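# Move the ice pack into the standing delivery bag

## Task

Place the ice pack, and nothing else, entirely inside the delivery bag, lowering it in rather than dropping it from completely above the bag's rim, and make sure the bag is left upright; every other item must stay in the basket.

## Robot and tools

Robot: two arms, left_arm and right_arm, each with a two-finger parallel gripper. The left arm is mounted on the +y side. Measured bases in the scene frame: left_arm at (-0.003, +0.299, 0) m, right_arm at (+0.021, -0.233, 0) m, both yawed only very slightly. The scene frame has its origin at table height, midway between the nominal bases, with +x out over the table and +z up. Arm names do not match image sides. A camera stand sits behind the arms. Loose objects may occasionally get nudged by something other than the robot.

Frames: each arm reports its hand pose, velocities, targets and wrist camera pose in its own base frame. The fixed cameras and the table use the scene frame. end_effector_position is the point between the finger pads, about 1 cm short of the fingertips. The fingers extend along the gripper's +z axis and close along its y axis. Reported poses can be off by a few centimetres, especially when the arm is far out.

Command rows: every movement command uses rows of 14 numbers, each between -1 and 1, always covering both arms. The order is left_arm dx, dy, dz, rx, ry, rz, opening, then the same seven for right_arm. The first six numbers of each arm are an offset, not a pose. They are measured along that arm's base axes, starting from the arm's Hand target at the moment the action or move begins. Scale: 1.0 equals 0.6 m for dx, dy, dz and 180 degrees for rotation. rx, ry, rz form one rotation vector, turning about the Hand target position. A translation longer than 1.0 may be shortened along its direction. Repeating the same offset in a later call moves the arm further. Sending six zeros asks an arm to return to its current Hand target. The opening number is absolute: +1 means fully open (0.094 m) and -1 means closed. It is always a command, so resend the current value to keep a gripper unchanged.

execute_actions(actions, cameras): actions is a list of actions. Each action is a table of up to 15 rows, one row per 1/30 s step. A short table repeats its last row until 15 steps are filled. Within one action, every row is counted from the same start pose. cameras lists camera names: cam_high, cam_low, cam_left_wrist, cam_right_wrist, or ["all"]. An empty actions list returns the state, images and the current task.

move(target, speed, blend, opening_speed, grip_force, blocking, cameras): target is either one 14-number row or a list of up to 15 rows. Every row is an offset from the same starting Hand targets, never from the previous row. Paths run in straight lines and all arms finish together. They take at least 0.5 s, are cut off after 10 s, and avoid no obstacles. speed is in m/s, from 0.002 to 2.9, default 0.25, either one value or one per target. blend is a corner radius in m; 0 means stop at each target. opening_speed is how fast the opening changes per second on the -1..1 scale, minimum 0.2; use it for gentle closing. grip_force is the force per finger pad in N, from 10 to 50 (50 is full), and it persists. blocking=false returns early while the move keeps running. The result adds a move: line such as done, off_target, moving, held or fault. It also names limits, for example limits=paced (pose clipped) or limits=held (steps withheld).

wait(seconds 0-10): lets the scene run while the arms keep their last command. stop(): brakes a running move. zoom_image(camera, region [x0,y0,x1,y1]): enlarges part of the latest image, in pixels from the top-left, at most 504 by 504. Images are 896x504. read_manual(section) returns licence texts only. finished_scene(scene) ends the current scene and cannot be undone; the goal has to stay met afterwards without the robot holding anything.

Reading results: Hand target is the last commanded pose after clipping, and the next offsets count from it. The gripper often rests short of it, and waiting will not close that gap; send the missing distance as an offset. grip_measured uses the same -1..1 scale as the opening, reads slightly wide when empty, and reads narrower than the part when squeezing. grip_effort_nm is the gripper motor's effort (negative means closing), not the pad force. Joint torques include the arm's own weight. Joint velocities "within noise" means the arm is still. A MOTOR HOT line appears at 75 °C. At 90 °C that arm folds up and stays idle, and at 100 °C it falls limp. Holding loads, reaching far out or pushing toward unreachable poses all heat the motors.

Control notes: orientation commands are clipped to within 40 degrees of the measured orientation at each step. Friction and gravity can leave the gripper low, short or tilted, so check the pose after each move and correct any tilt. Tiny moves may not happen, or may drift sideways. Do not route paths close to an arm's own base. Keep the two arms, grippers and wrist cameras away from each other, because the clearance check does not protect these. A gripper closing on the other arm's fingers counts as a press between the arms.

Avoid: dropping the ice pack from above the rim, tipping the bag over, knocking anything off the table, fast contacts, hard hits on fixed or heavy objects, and releasing anything while it is still moving. An arm blocked by something keeps pushing until you command it back. To release, command an opening well above grip_measured.

Each tool is called after "Call:" by a JSON object that holds its "fn" and its "kwargs".

## Session

I'll start by looking at the scene.

Call:
{"fn": "execute_actions", "kwargs": {"actions": []}}

Scene clock: 0.00 s.
left_arm: end_effector_position=(+0.2049, +0.1213, +0.2360) grip_measured=+1.000 grip_effort_nm=n/a end_effector_quat_wxyz=(+0.638, -0.214, +0.665, +0.323) | right_arm: end_effector_position=(+0.2646, +0.0316, +0.2490) grip_measured=+1.000 grip_effort_nm=n/a end_effector_quat_wxyz=(+0.728, -0.003, +0.680, +0.084)
Joint positions: left_arm=[-0.012 0.215 0.214 0.034 -0.791 0.181 0.094] | right_arm=[0.118 0.318 0.215 0.179 -0.002 0.11 0.094]
Joint velocities: within noise
Joint torques (N m): no reading
Heat: left arm: 30 °C; right arm: 30 °C.
Hand target: left_arm +0.2045, +0.1213, +0.2394; +0.640, -0.215, +0.663, +0.322 | right_arm +0.2640, +0.0316, +0.2558; +0.734, -0.003, +0.674, +0.085
Tool commands: left_gripper/opening=+1.0 right_gripper/opening=+1.0

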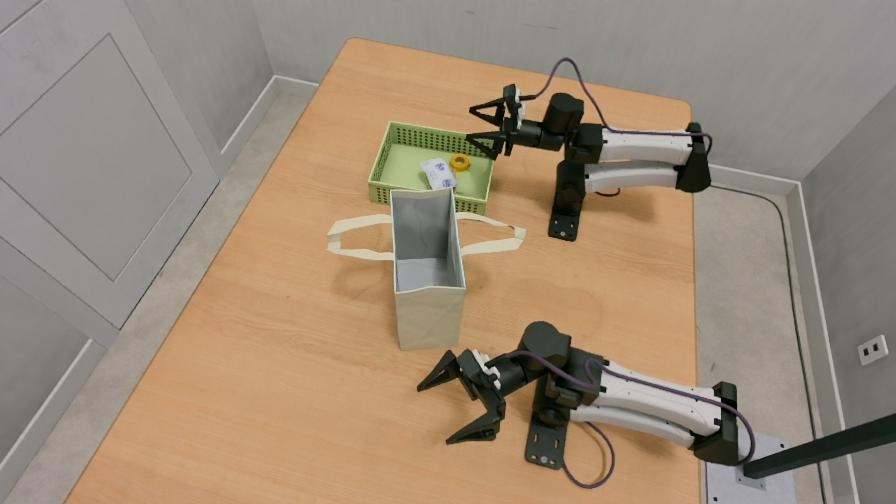

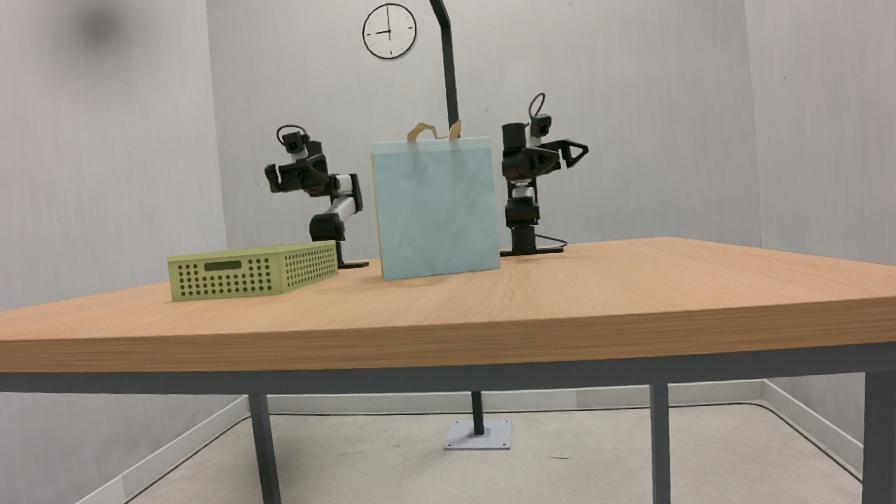

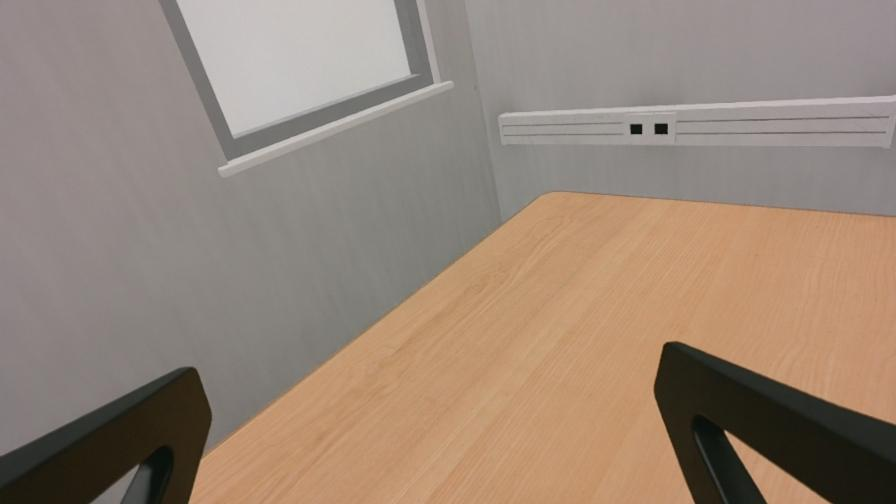

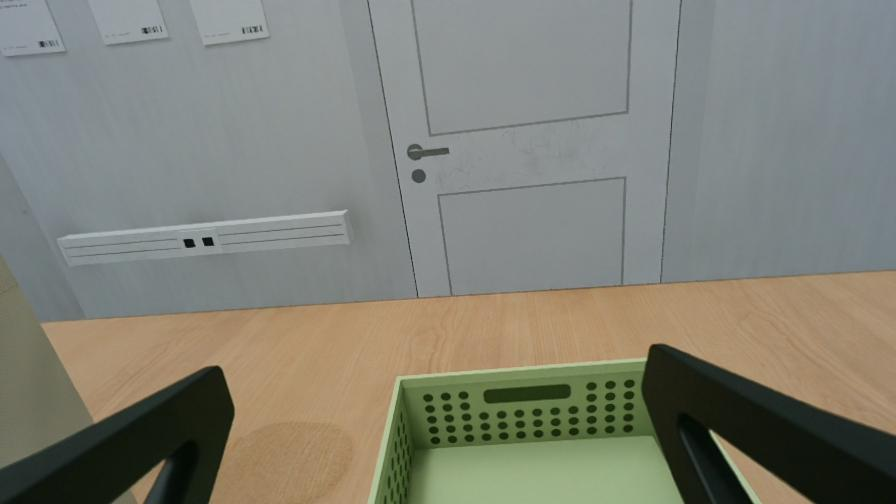

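Call:
{"fn": "zoom_image", "kwargs": {"camera": "cam_high", "region": [320, 90, 560, 360]}}

Call:
{"fn": "zoom_image", "kwargs": {"camera": "cam_high", "region": [360, 110, 510, 220]}}

Call:
{"fn": "zoom_image", "kwargs": {"camera": "cam_low", "region": [140, 90, 620, 320]}}

Call:
{"fn": "zoom_image", "kwargs": {"camera": "cam_right_wrist", "region": [300, 300, 804, 504]}}

Scaled by 1.867 from the camera's 896x504 image, which has a finer 1280x720 frame.

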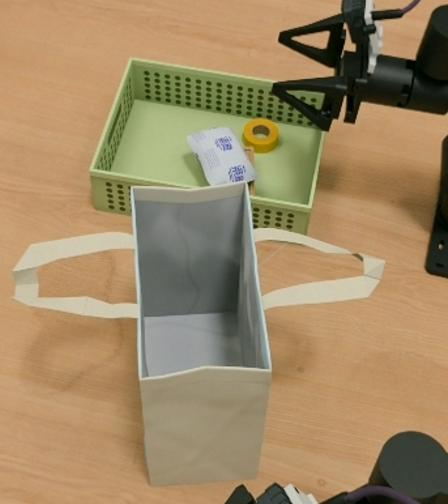

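Scaled by 3.360 from the camera's 896x504 image, which has a finer 1280x720 frame.

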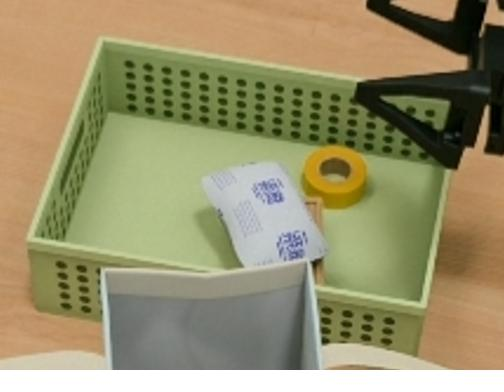

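Scaled by 1.050 from the camera's 896x504 image, which has a finer 1280x720 frame.

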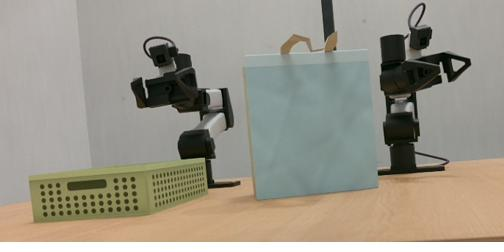

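Scaled by 1.000.

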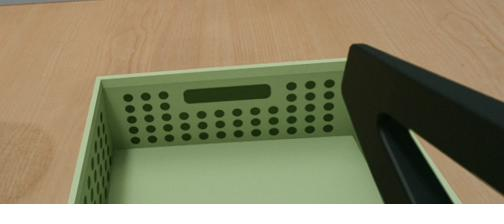

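Call:
{"fn": "move", "kwargs": {"target": [0, 0, 0, 0, 0, 0, 1, 0.1017, -0.0593, -0.0930, -0.0554, 0.3761, -0.0154, 1], "cameras": ["cam_high", "cam_right_wrist"]}}

Scene clock: 10.43 s.
left_arm: end_effector_position=(+0.2049, +0.1213, +0.2360) grip_measured=+1.000 grip_effort_nm=0.00 end_effector_quat_wxyz=(+0.638, -0.214, +0.665, +0.323) | right_arm: end_effector_position=(+0.3209, -0.0002, +0.1932) grip_measured=+1.000 grip_effort_nm=0.03 end_effector_quat_wxyz=(+0.230, +0.002, +0.973, +0.008)
Joint positions: left_arm=[-0.012 0.215 0.214 0.034 -0.791 0.181 0.094] | right_arm=[-0.011 1.348 1.283 -1.042 -0.019 -0.002 0.094]
Joint torques (N m): left_arm=[0.08 1.81 8.23 1.95 0.12 -0.01] | right_arm=[-0.69 -3.14 10.89 1.13 0.2 -0.23]
Heat: left arm: 33 °C; right arm: 31 °C.
Hand target: left_arm +0.2045, +0.1213, +0.2394; +0.640, -0.215, +0.663, +0.322 | right_arm +0.3250, -0.0041, +0.2000; +0.233, +0.000, +0.972, +0.000
Off the commanded pose: left_arm 0.003 m, 0 deg | right_arm 0.009 m, 1 deg.
move: done
Images, in order (width x height): cam_high 896x504, cam_right_wrist 896x504.

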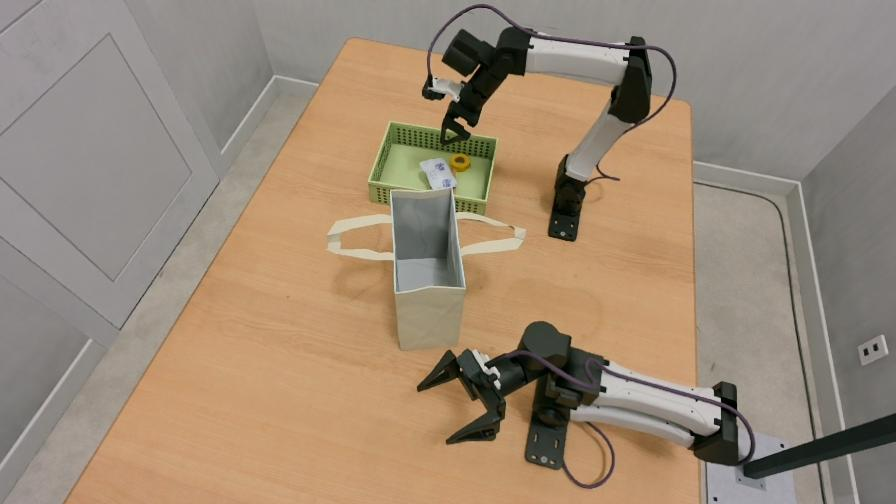

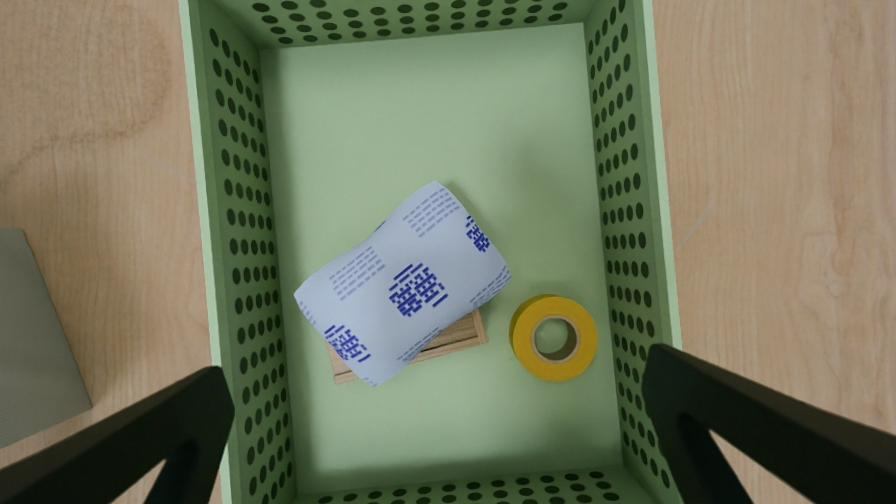

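Call:
{"fn": "zoom_image", "kwargs": {"camera": "cam_right_wrist", "region": [260, 150, 640, 420]}}

Scaled by 1.326 from the camera's 896x504 image, which has a finer 1280x720 frame.

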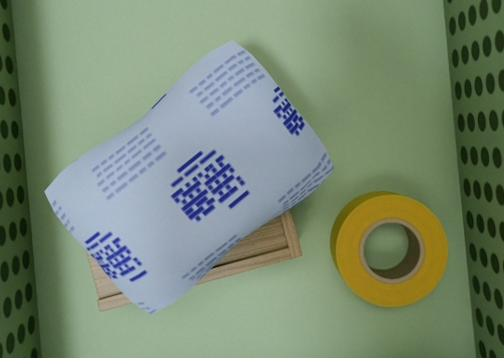

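Call:
{"fn": "move", "kwargs": {"target": [[0, 0, 0, 0, 0, 0, 1, 0, 0, 0.2, 0, 0, 0, 1], [0, 0, 0, 0, 0, 0, 1, -0.1383, 0.5602, 0.1833, 0.0047, -0.0274, 0.1080, 1]], "blend": [0.04, 0], "cameras": ["cam_high", "cam_right_wrist"]}}

Scene clock: 15.77 s.
left_arm: end_effector_position=(+0.2049, +0.1213, +0.2360) grip_measured=+1.000 grip_effort_nm=0.00 end_effector_quat_wxyz=(+0.638, -0.214, +0.665, +0.323) | right_arm: end_effector_position=(+0.2388, +0.3333, +0.3065) grip_measured=+1.000 grip_effort_nm=0.03 end_effector_quat_wxyz=(+0.272, -0.173, +0.945, +0.054)
Joint positions: left_arm=[-0.012 0.215 0.214 0.034 -0.791 0.181 0.094] | right_arm=[1.099 1.91 2.347 -1.567 0.359 0.654 0.094]
Joint torques (N m): left_arm=[0.06 1.8 8.24 1.95 0.12 -0.01] | right_arm=[-0.43 -6.42 8.7 1.03 0.43 0.07]
Heat: left arm: 34 °C; right arm: 32 °C.
Hand target: left_arm +0.2045, +0.1213, +0.2394; +0.640, -0.215, +0.663, +0.322 | right_arm +0.2420, +0.3321, +0.3099; +0.271, -0.163, +0.948, +0.046
Off the commanded pose: left_arm 0.003 m, 0 deg | right_arm 0.005 m, 2 deg.
joint sent to its limit (right arm) — joint 4 (wrist pitch), lower limit. The joint targets still meet the commanded pose.
move: done
Images, in order (width x height): cam_high 896x504, cam_right_wrist 896x504.

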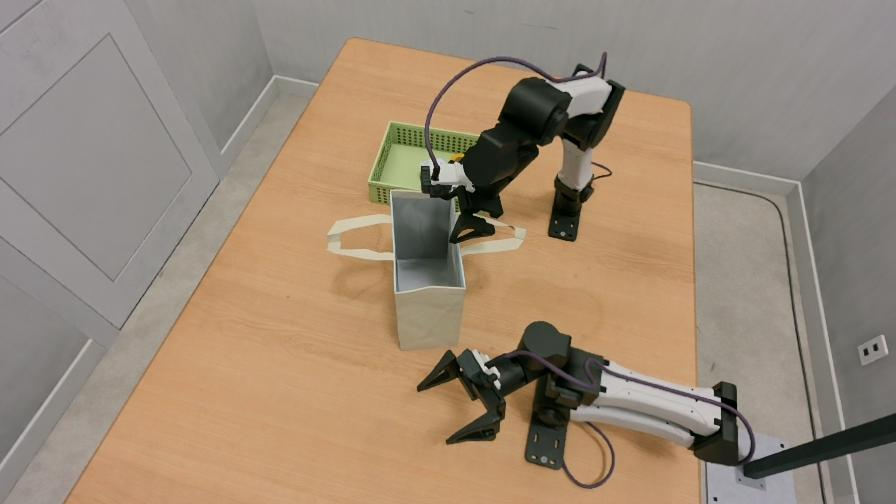

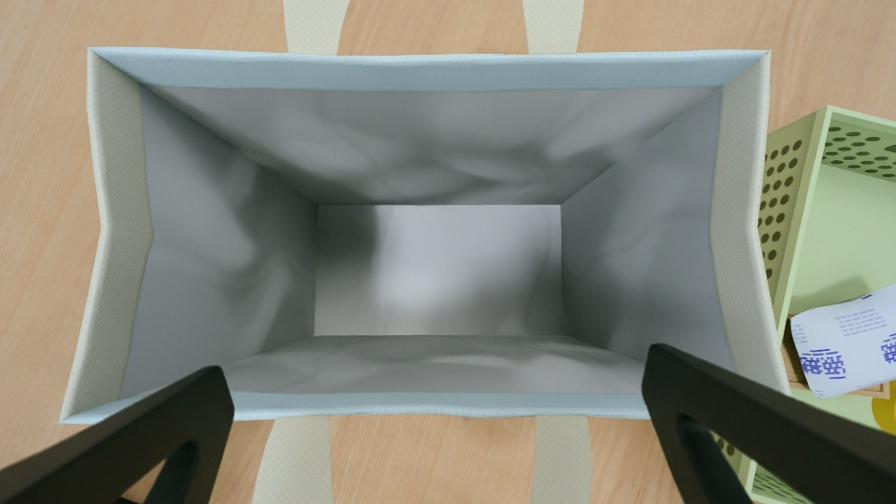

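Call:
{"fn": "move", "kwargs": {"target": [[0, 0, 0, 0, 0, 0, 1, -0.0033, -0.3667, 0, 0.0244, -0.1418, -0.0619, 1], [0, 0, 0, 0, 0, 0, 1, -0.0033, -0.5035, -0.2332, 0.0406, -0.2364, -0.1031, 1]], "blend": [0.04, 0], "cameras": ["cam_high", "cam_right_wrist"]}}

Scene clock: 23.43 s.
left_arm: end_effector_position=(+0.2049, +0.1213, +0.2360) grip_measured=+1.000 grip_effort_nm=0.00 end_effector_quat_wxyz=(+0.638, -0.214, +0.665, +0.323) | right_arm: end_effector_position=(+0.2374, +0.0285, +0.1754) grip_measured=+1.000 grip_effort_nm=0.03 end_effector_quat_wxyz=(+0.610, +0.007, +0.792, +0.001)
Joint positions: left_arm=[-0.012 0.215 0.214 0.034 -0.791 0.181 0.094] | right_arm=[0.404 0.214 0.258 -0.325 0.396 0.121 0.094]
Joint torques (N m): left_arm=[0.06 1.81 8.23 1.95 0.12 -0.01] | right_arm=[-0.77 2.02 6.49 2.18 0.07 -0.22]
Heat: left arm: 35 °C; right arm: 33 °C.
Hand target: left_arm +0.2045, +0.1213, +0.2394; +0.640, -0.215, +0.663, +0.322 | right_arm +0.2400, +0.0300, +0.1701; +0.608, +0.000, +0.794, +0.000
Off the commanded pose: left_arm 0.003 m, 0 deg | right_arm 0.006 m, 1 deg.
move: done
Images, in order (width x height): cam_high 896x504, cam_right_wrist 896x504.

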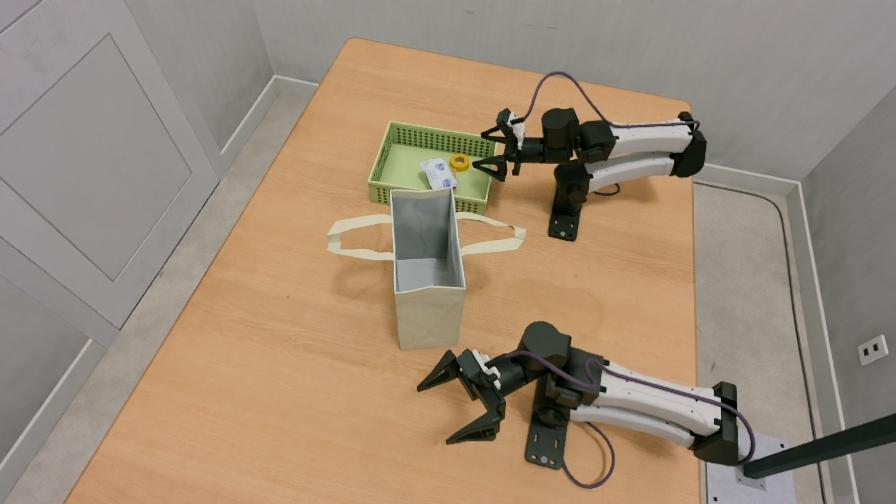

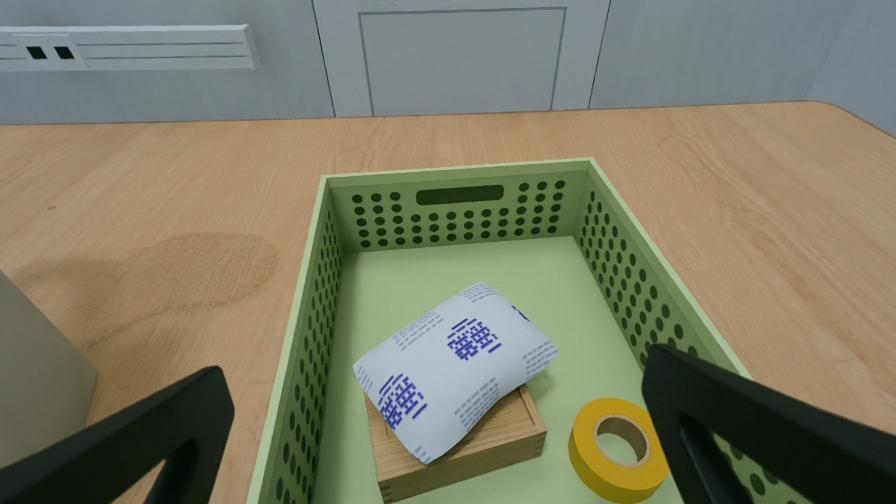

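Call:
{"fn": "zoom_image", "kwargs": {"camera": "cam_right_wrist", "region": [320, 240, 700, 504]}}

Scaled by 1.326 from the camera's 896x504 image, which has a finer 1280x720 frame.

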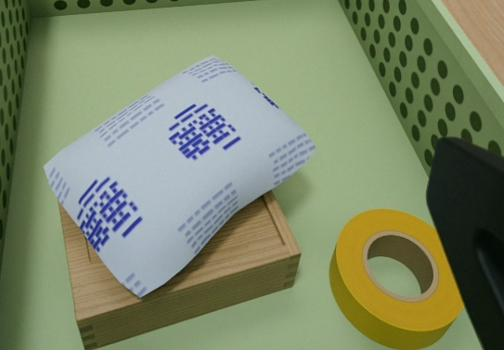

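Call:
{"fn": "move", "kwargs": {"target": [0, 0, 0, 0, 0, 0, 1, 0.18, -0.0483, -0.0833, 0.1894, 0.3850, -0.2474, 1], "cameras": ["cam_high", "cam_right_wrist"]}}

Scene clock: 36.27 s.
left_arm: end_effector_position=(+0.2049, +0.1213, +0.2360) grip_measured=+1.000 grip_effort_nm=0.00 end_effector_quat_wxyz=(+0.638, -0.214, +0.665, +0.323) | right_arm: end_effector_position=(+0.3442, +0.0006, +0.1184) grip_measured=+1.000 grip_effort_nm=0.03 end_effector_quat_wxyz=(+0.005, +0.434, +0.901, -0.004)
Joint positions: left_arm=[-0.012 0.215 0.214 0.034 -0.791 0.181 0.094] | right_arm=[0.008 1.842 1.596 -1.319 0.011 0.905 0.094]
Joint torques (N m): left_arm=[0.08 1.81 8.23 1.95 0.12 -0.01] | right_arm=[-0.57 -5.91 9.83 0.24 0.06 0.07]
Heat: left arm: 36 °C; right arm: 33 °C.
Hand target: left_arm +0.2045, +0.1213, +0.2394; +0.640, -0.215, +0.663, +0.322 | right_arm +0.3480, +0.0010, +0.1201; +0.000, +0.441, +0.897, +0.000
Off the commanded pose: left_arm 0.003 m, 0 deg | right_arm 0.004 m, 1 deg.
move: done
Images, in order (width x height): cam_high 896x504, cam_right_wrist 896x504.

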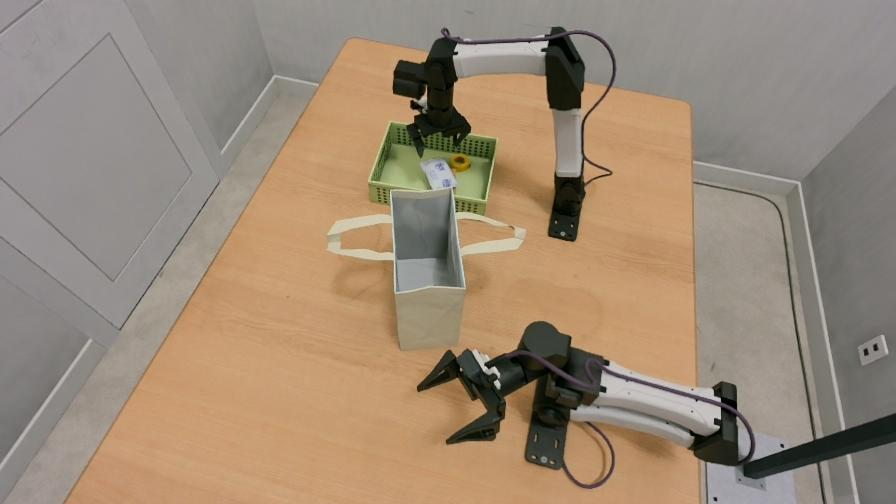

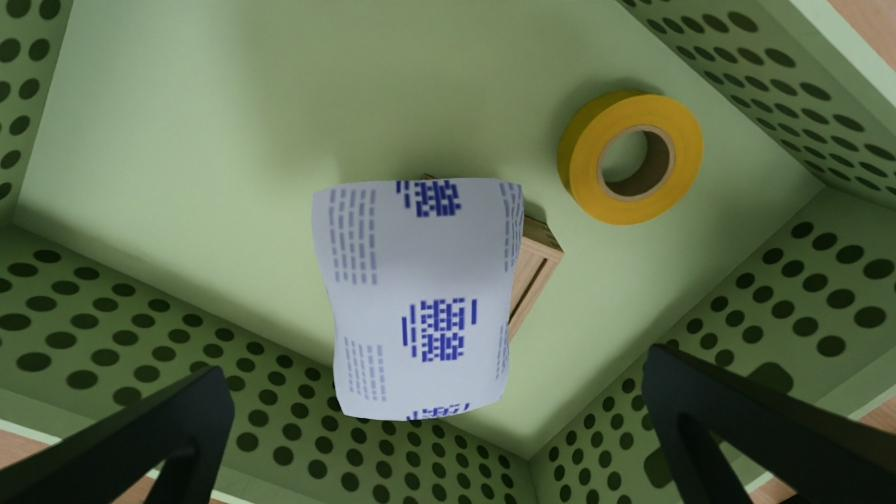

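Call:
{"fn": "move", "kwargs": {"target": [0, 0, 0, 0, 0, 0, 1, 0.0083, 0.0053, -0.0835, 0, 0, 0, 1], "speed": 0.1, "cameras": ["cam_high", "cam_right_wrist"]}}

Scene clock: 38.13 s.
left_arm: end_effector_position=(+0.2049, +0.1213, +0.2360) grip_measured=+1.000 grip_effort_nm=0.00 end_effector_quat_wxyz=(+0.638, -0.214, +0.665, +0.323) | right_arm: end_effector_position=(+0.3516, +0.0008, +0.0779) grip_measured=+1.000 grip_effort_nm=0.03 end_effector_quat_wxyz=(+0.005, +0.438, +0.899, -0.003)
Joint positions: left_arm=[-0.012 0.215 0.214 0.034 -0.791 0.181 0.094] | right_arm=[0.008 1.882 1.486 -1.169 0.011 0.914 0.094]
Joint torques (N m): left_arm=[0.06 1.8 8.24 1.95 0.12 -0.01] | right_arm=[0.36 -6.41 5.89 0.55 0.06 0.08]
Heat: left arm: 36 °C; right arm: 33 °C.
Hand target: left_arm +0.2045, +0.1213, +0.2394; +0.640, -0.215, +0.663, +0.322 | right_arm +0.3530, +0.0042, +0.0700; +0.000, +0.441, +0.897, +0.000
Off the commanded pose: left_arm 0.003 m, 0 deg | right_arm 0.009 m, 1 deg.
move: done
Images, in order (width x height): cam_high 896x504, cam_right_wrist 896x504.

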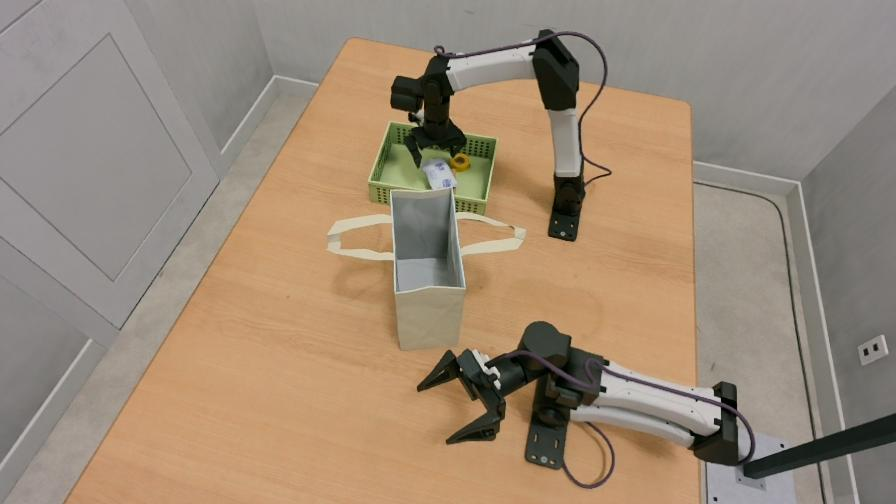

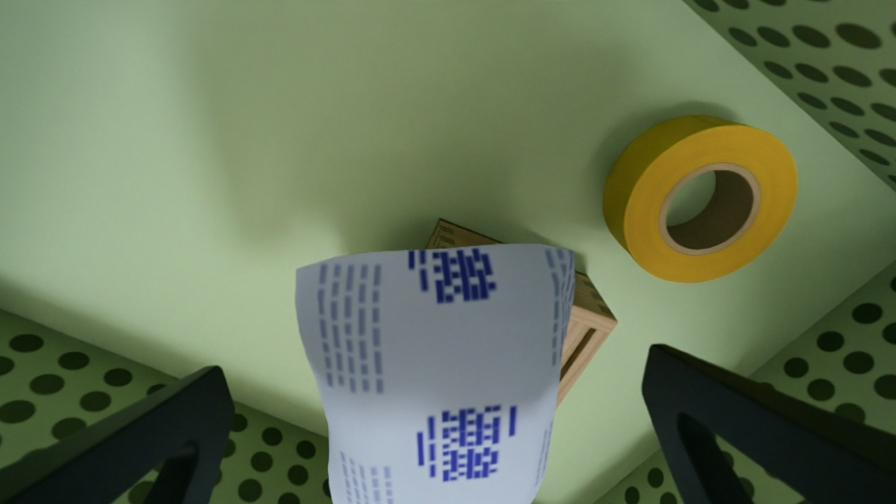

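Call:
{"fn": "move", "kwargs": {"target": [0, 0, 0, 0, 0, 0, 1, 0, 0, -0.045, 0, 0, 0, 1], "speed": 0.08, "cameras": ["cam_right_wrist"]}}

Scene clock: 39.70 s.
left_arm: end_effector_position=(+0.2049, +0.1213, +0.2360) grip_measured=+1.000 grip_effort_nm=0.00 end_effector_quat_wxyz=(+0.638, -0.214, +0.665, +0.323) | right_arm: end_effector_position=(+0.3525, +0.0008, +0.0515) grip_measured=+1.000 grip_effort_nm=0.03 end_effector_quat_wxyz=(+0.006, +0.438, +0.899, -0.003)
Joint positions: left_arm=[-0.012 0.215 0.214 0.034 -0.791 0.181 0.094] | right_arm=[0.008 1.904 1.409 -1.068 0.011 0.914 0.094]
Joint torques (N m): left_arm=[0.09 1.81 8.21 1.95 0.12 -0.01] | right_arm=[0.36 -6.39 5.72 0.54 0.06 0.07]
Heat: left arm: 36 °C; right arm: 33 °C.
Hand target: left_arm +0.2045, +0.1213, +0.2394; +0.640, -0.215, +0.663, +0.322 | right_arm +0.3530, +0.0042, +0.0429; +0.000, +0.441, +0.897, +0.000
Off the commanded pose: left_arm 0.003 m, 0 deg | right_arm 0.009 m, 1 deg.
move: done
Images, in order (width x height): cam_right_wrist 896x504.

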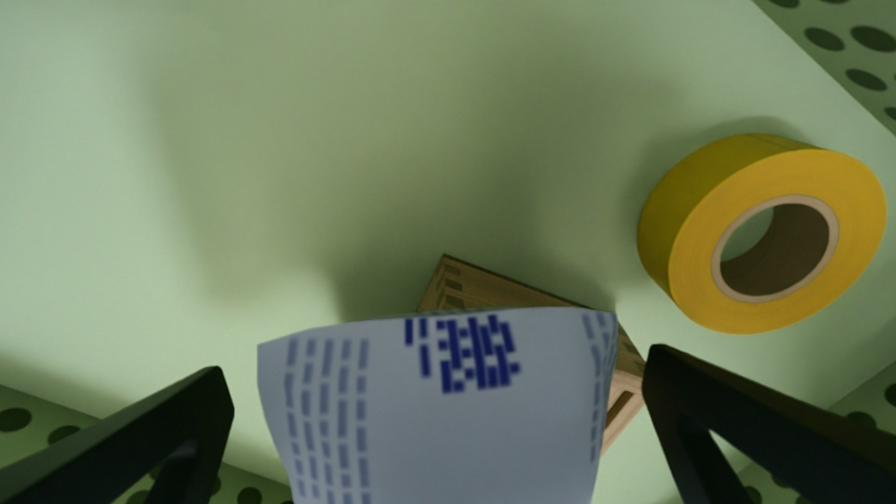

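Call:
{"fn": "move", "kwargs": {"target": [0, 0, 0, 0, 0, 0, 1, 0, 0, 0, 0, 0, 0, 0.33], "grip_force": 20, "cameras": ["cam_right_wrist"]}}

Scene clock: 42.60 s.
left_arm: end_effector_position=(+0.2049, +0.1213, +0.2360) grip_measured=+1.000 grip_effort_nm=0.00 end_effector_quat_wxyz=(+0.638, -0.214, +0.665, +0.323) | right_arm: end_effector_position=(+0.3526, +0.0011, +0.0515) grip_measured=+0.333 grip_effort_nm=-0.12 end_effector_quat_wxyz=(+0.006, +0.438, +0.899, -0.002)
Joint positions: left_arm=[-0.012 0.215 0.214 0.034 -0.791 0.181 0.094] | right_arm=[0.008 1.904 1.409 -1.067 0.009 0.914 0.063]
Joint torques (N m): left_arm=[0.08 1.81 8.23 1.95 0.12 -0.01] | right_arm=[0.36 -6.34 5.7 0.55 0.08 0.07]
Heat: left arm: 36 °C; right arm: 33 °C.
Hand target: left_arm +0.2045, +0.1213, +0.2394; +0.640, -0.215, +0.663, +0.322 | right_arm +0.3529, +0.0041, +0.0429; +0.000, +0.441, +0.897, +0.000
Off the commanded pose: left_arm 0.003 m, 0 deg | right_arm 0.009 m, 1 deg.
grip_force (N): 20, 20
move: done
Images, in order (width x height): cam_right_wrist 896x504.

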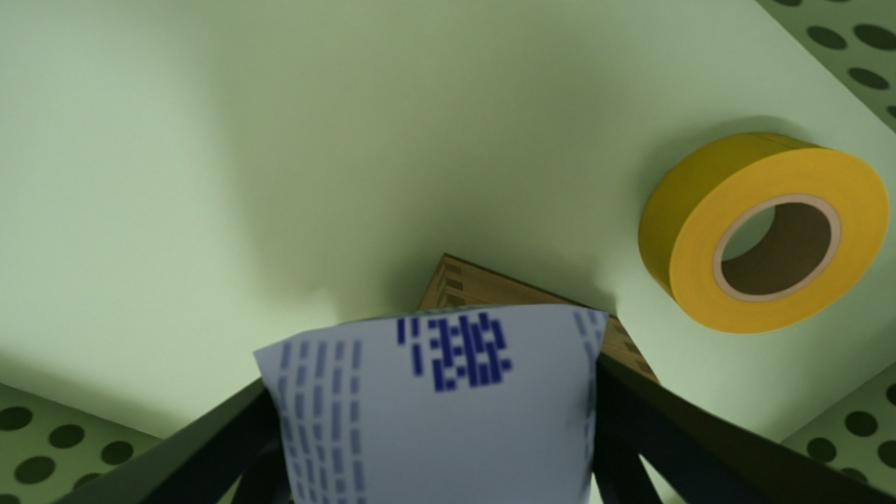

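Call:
{"fn": "move", "kwargs": {"target": [0, 0, 0, 0, 0, 0, 1, 0, 0, 0, 0, 0, 0, 0.25], "grip_force": 20, "cameras": ["cam_right_wrist"]}}

Scene clock: 43.23 s.
left_arm: end_effector_position=(+0.2049, +0.1213, +0.2360) grip_measured=+1.000 grip_effort_nm=0.00 end_effector_quat_wxyz=(+0.638, -0.214, +0.665, +0.323) | right_arm: end_effector_position=(+0.3526, +0.0011, +0.0515) grip_measured=+0.254 grip_effort_nm=-0.16 end_effector_quat_wxyz=(+0.006, +0.438, +0.899, -0.002)
Joint positions: left_arm=[-0.012 0.215 0.214 0.034 -0.791 0.181 0.094] | right_arm=[0.008 1.904 1.409 -1.067 0.009 0.914 0.059]
Joint torques (N m): left_arm=[0.08 1.81 8.23 1.95 0.12 -0.01] | right_arm=[0.34 -6.38 5.68 0.55 0.07 0.07]
Heat: left arm: 37 °C; right arm: 33 °C.
Hand target: left_arm +0.2045, +0.1213, +0.2394; +0.640, -0.215, +0.663, +0.322 | right_arm +0.3529, +0.0041, +0.0429; +0.000, +0.441, +0.897, +0.000
Off the commanded pose: left_arm 0.003 m, 0 deg | right_arm 0.009 m, 1 deg.
grip_force (N): 20, 20
move: done
Images, in order (width x height): cam_right_wrist 896x504.

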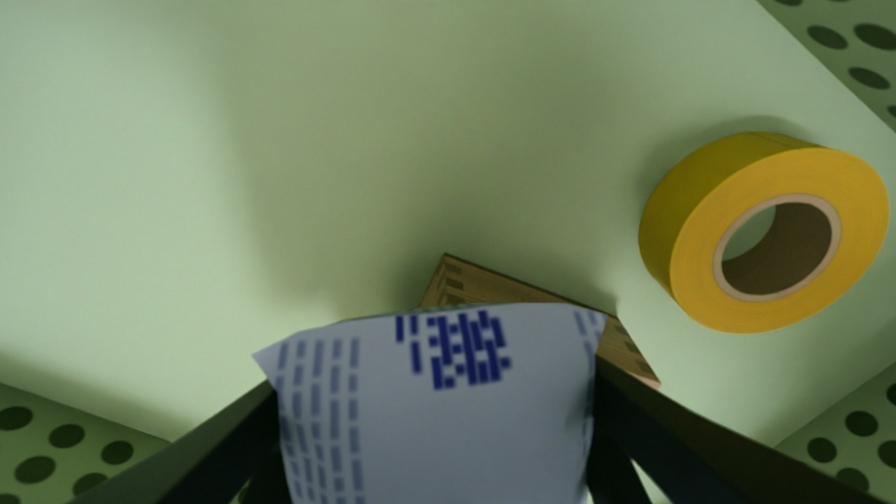

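Call:
{"fn": "move", "kwargs": {"target": [0, 0, 0, 0, 0, 0, 1, 0, 0, 0.07, 0, 0, 0, 0.2], "grip_force": 20, "speed": 0.06, "cameras": ["cam_high", "cam_right_wrist"]}}

Scene clock: 44.67 s.
left_arm: end_effector_position=(+0.2049, +0.1213, +0.2360) grip_measured=+1.000 grip_effort_nm=0.00 end_effector_quat_wxyz=(+0.638, -0.214, +0.665, +0.323) | right_arm: end_effector_position=(+0.3474, +0.0011, +0.0712) grip_measured=+0.206 grip_effort_nm=-0.26 end_effector_quat_wxyz=(-0.011, +0.438, +0.899, -0.010)
Joint positions: left_arm=[-0.012 0.215 0.214 0.034 -0.791 0.181 0.094] | right_arm=[0.008 1.904 1.489 -1.185 0.009 0.914 0.057]
Joint torques (N m): left_arm=[0.08 1.8 8.23 1.95 0.12 -0.01] | right_arm=[0.32 -9.01 9.95 0.13 0.09 0.08]
Heat: left arm: 37 °C; right arm: 33 °C.
Hand target: left_arm +0.2045, +0.1213, +0.2394; +0.640, -0.215, +0.663, +0.322 | right_arm +0.3529, +0.0041, +0.0849; +0.000, +0.441, +0.897, +0.000
Off the commanded pose: left_arm 0.003 m, 0 deg | right_arm 0.015 m, 2 deg.
grip_force (N): 20, 20
move: off_target (right_arm)
Images, in order (width x height): cam_high 896x504, cam_right_wrist 896x504.

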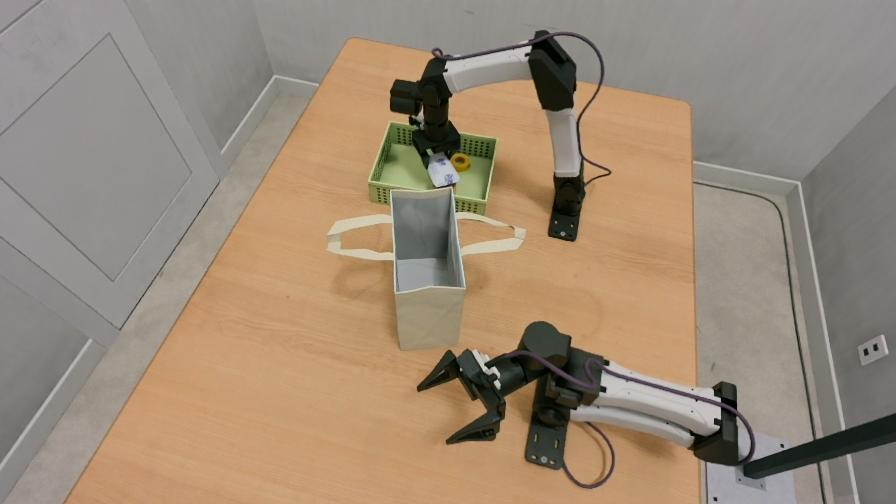

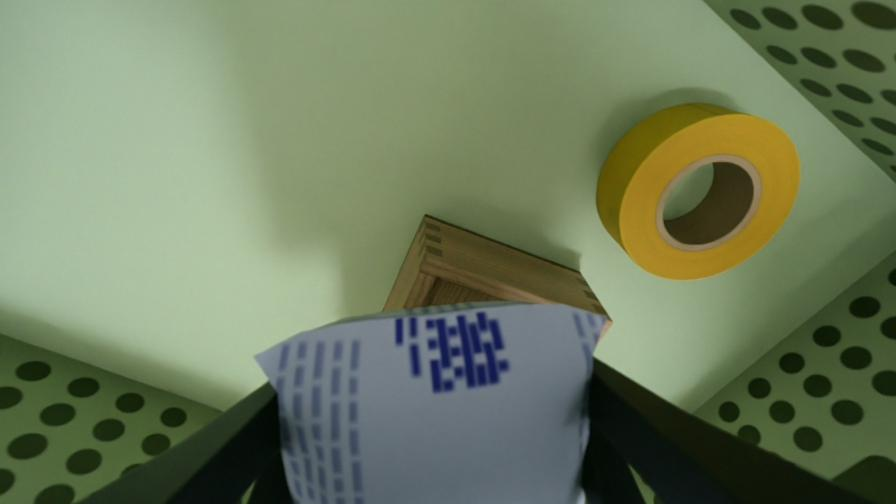

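Call:
{"fn": "move", "kwargs": {"target": [0, 0, 0, 0, 0, 0, 1, 0, 0, 0.13, 0, 0, 0, 0.2], "grip_force": 20, "speed": 0.1, "cameras": ["cam_high", "cam_right_wrist"]}}

Scene clock: 46.33 s.
left_arm: end_effector_position=(+0.2049, +0.1213, +0.2360) grip_measured=+1.000 grip_effort_nm=0.00 end_effector_quat_wxyz=(+0.638, -0.214, +0.665, +0.323) | right_arm: end_effector_position=(+0.3511, +0.0011, +0.1530) grip_measured=+0.206 grip_effort_nm=-0.26 end_effector_quat_wxyz=(-0.006, +0.438, +0.899, -0.008)
Joint positions: left_arm=[-0.012 0.215 0.214 0.034 -0.791 0.181 0.094] | right_arm=[0.008 1.904 1.815 -1.5 0.009 0.914 0.057]
Joint torques (N m): left_arm=[0.08 1.8 8.24 1.95 0.12 -0.01] | right_arm=[0.31 -8.14 9.8 0.15 0.08 0.07]
Heat: left arm: 37 °C; right arm: 33 °C.
Hand target: left_arm +0.2045, +0.1213, +0.2394; +0.640, -0.215, +0.663, +0.322 | right_arm +0.3530, +0.0041, +0.1630; +0.000, +0.441, +0.897, +0.000
Off the commanded pose: left_arm 0.003 m, 0 deg | right_arm 0.011 m, 1 deg.
grip_force (N): 20, 20
move: off_target (right_arm)
Images, in order (width x height): cam_high 896x504, cam_right_wrist 896x504.

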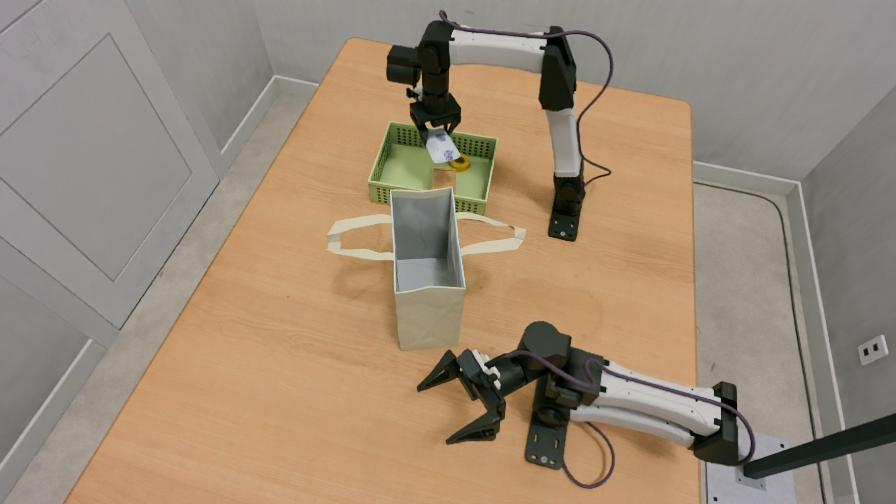

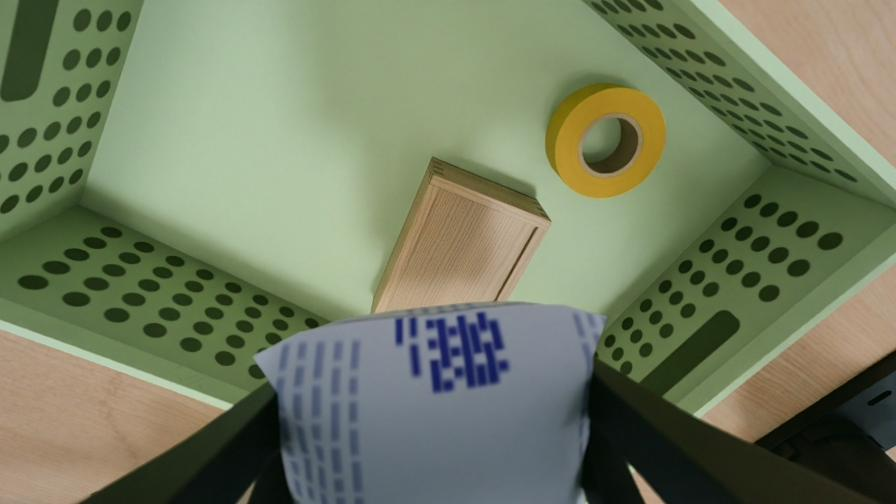

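Call:
{"fn": "zoom_image", "kwargs": {"camera": "cam_high", "region": [370, 80, 520, 220]}}

Scaled by 3.360 from the camera's 896x504 image, which has a finer 1280x720 frame.

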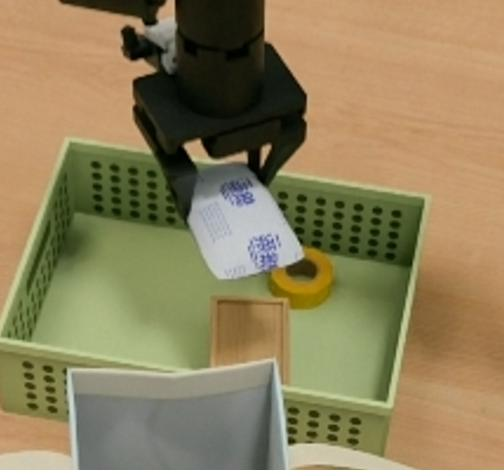

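Call:
{"fn": "wait", "kwargs": {"seconds": 0.1, "cameras": ["cam_low"]}}

Call:
{"fn": "zoom_image", "kwargs": {"camera": "cam_low", "region": [150, 60, 420, 310]}}

Scene clock: 46.87 s.
left_arm: end_effector_position=(+0.2049, +0.1213, +0.2360) grip_measured=+1.000 grip_effort_nm=0.00 end_effector_quat_wxyz=(+0.638, -0.214, +0.665, +0.323) | right_arm: end_effector_position=(+0.3510, +0.0011, +0.1530) grip_measured=+0.206 grip_effort_nm=-0.26 end_effector_quat_wxyz=(-0.006, +0.438, +0.899, -0.008)
Joint positions: left_arm=[-0.012 0.215 0.214 0.034 -0.791 0.181 0.094] | right_arm=[0.008 1.904 1.815 -1.5 0.009 0.914 0.057]
Joint torques (N m): left_arm=[0.09 1.8 8.24 1.95 0.12 -0.01] | right_arm=[0.36 -8.17 9.83 0.16 0.08 0.07]
Heat: left arm: 37 °C; right arm: 34 °C.
Hand target: left_arm +0.2045, +0.1213, +0.2394; +0.640, -0.215, +0.663, +0.322 | right_arm +0.3530, +0.0041, +0.1630; +0.000, +0.441, +0.897, +0.000
Tool commands: left_gripper/opening=+1.0 right_gripper/opening=+0.2
Off the commanded pose: left_arm 0.003 m, 0 deg | right_arm 0.011 m, 1 deg.
grip_force (N): 20, 20
wait: 0.10 s; at rest from the start
Images, in order (width x height): cam_low 896x504.

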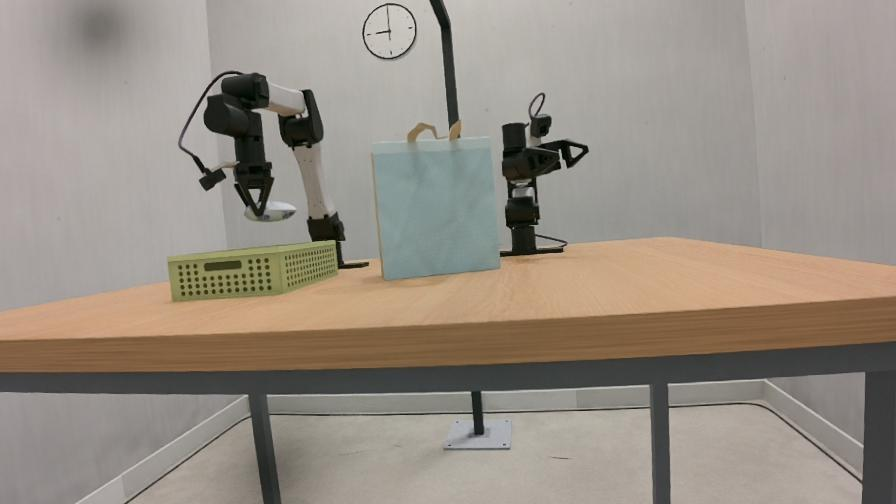

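Scaled by 1.867 from the camera's 896x504 image, which has a finer 1280x720 frame.

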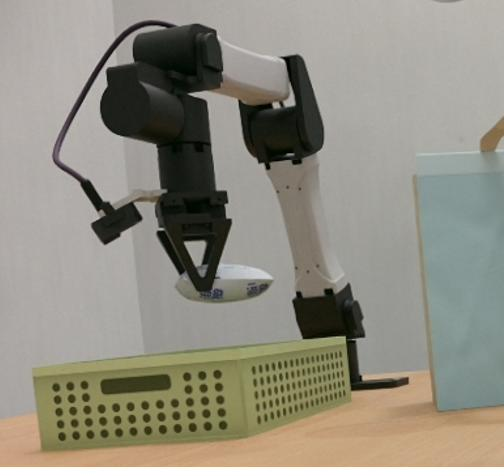

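Call:
{"fn": "move", "kwargs": {"target": [0, 0, 0, 0, 0, 0, 1, 0, 0, -0.19, 0, 0, 0, 0.2], "speed": 0.1, "cameras": ["cam_right_wrist"]}}

Scene clock: 52.53 s.
left_arm: end_effector_position=(+0.2049, +0.1213, +0.2360) grip_measured=+1.000 grip_effort_nm=0.00 end_effector_quat_wxyz=(+0.638, -0.214, +0.665, +0.323) | right_arm: end_effector_position=(+0.3519, +0.0011, +0.0549) grip_measured=+0.206 grip_effort_nm=-0.26 end_effector_quat_wxyz=(+0.003, +0.438, +0.899, -0.003)
Joint positions: left_arm=[-0.012 0.215 0.214 0.034 -0.791 0.181 0.094] | right_arm=[0.008 1.904 1.423 -1.088 0.009 0.914 0.057]
Joint torques (N m): left_arm=[0.06 1.81 8.24 1.95 0.12 -0.01] | right_arm=[0.36 -6.86 5.96 0.51 0.08 0.07]
Heat: left arm: 37 °C; right arm: 34 °C.
Hand target: left_arm +0.2045, +0.1213, +0.2394; +0.640, -0.215, +0.663, +0.322 | right_arm +0.3530, +0.0041, +0.0489; +0.000, +0.441, +0.897, +0.000
Off the commanded pose: left_arm 0.003 m, 0 deg | right_arm 0.007 m, 1 deg.
grip_force (N): 20, 20
move: done
Images, in order (width x height): cam_right_wrist 896x504.

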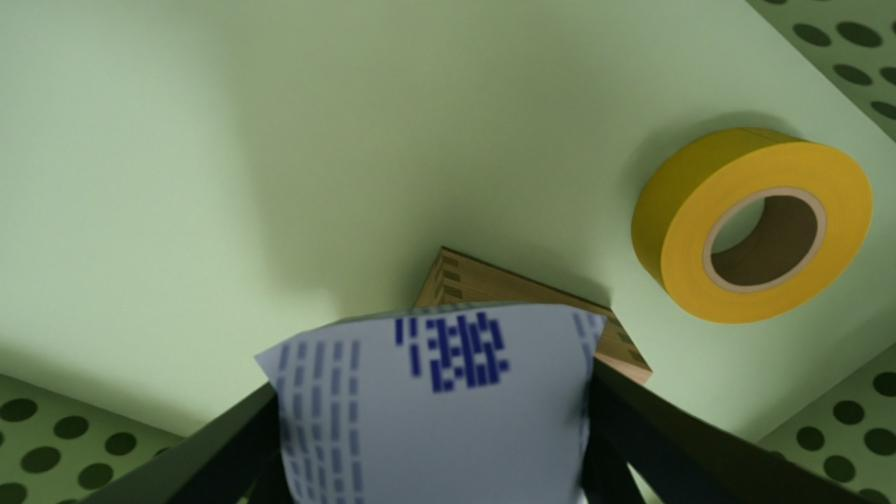

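Call:
{"fn": "move", "kwargs": {"target": [0, 0, 0, 0, 0, 0, 1, 0, 0, -0.0085, 0, 0, 0, 0.2], "speed": 0.05, "cameras": ["cam_right_wrist"]}}

Scene clock: 53.30 s.
left_arm: end_effector_position=(+0.2049, +0.1213, +0.2360) grip_measured=+1.000 grip_effort_nm=0.00 end_effector_quat_wxyz=(+0.638, -0.214, +0.665, +0.323) | right_arm: end_effector_position=(+0.3523, +0.0011, +0.0522) grip_measured=+0.206 grip_effort_nm=-0.26 end_effector_quat_wxyz=(+0.005, +0.438, +0.899, -0.002)
Joint positions: left_arm=[-0.012 0.215 0.214 0.034 -0.791 0.181 0.094] | right_arm=[0.008 1.904 1.412 -1.072 0.009 0.914 0.057]
Joint torques (N m): left_arm=[0.09 1.81 8.24 1.95 0.12 -0.01] | right_arm=[0.32 -6.46 5.63 0.56 0.09 0.07]
Heat: left arm: 37 °C; right arm: 34 °C.
Hand target: left_arm +0.2045, +0.1213, +0.2394; +0.640, -0.215, +0.663, +0.322 | right_arm +0.3530, +0.0041, +0.0438; +0.000, +0.441, +0.897, +0.000
Off the commanded pose: left_arm 0.003 m, 0 deg | right_arm 0.009 m, 1 deg.
grip_force (N): 20, 20
move: done
Images, in order (width x height): cam_right_wrist 896x504.

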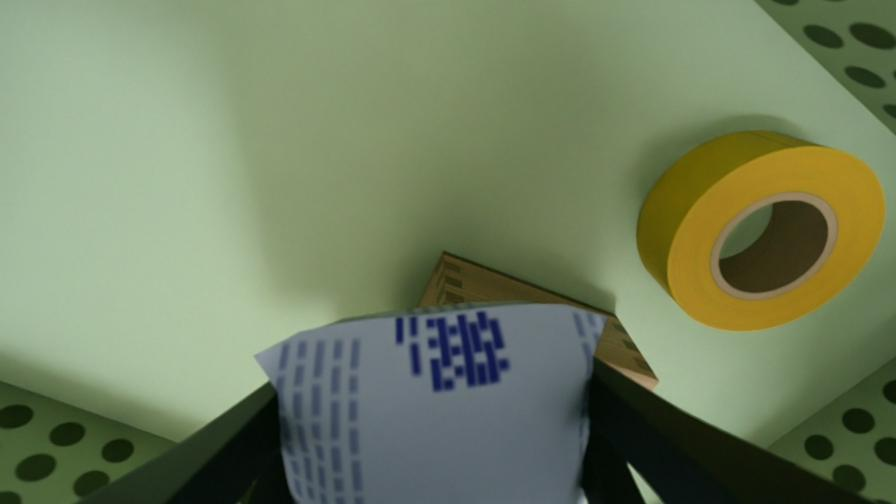

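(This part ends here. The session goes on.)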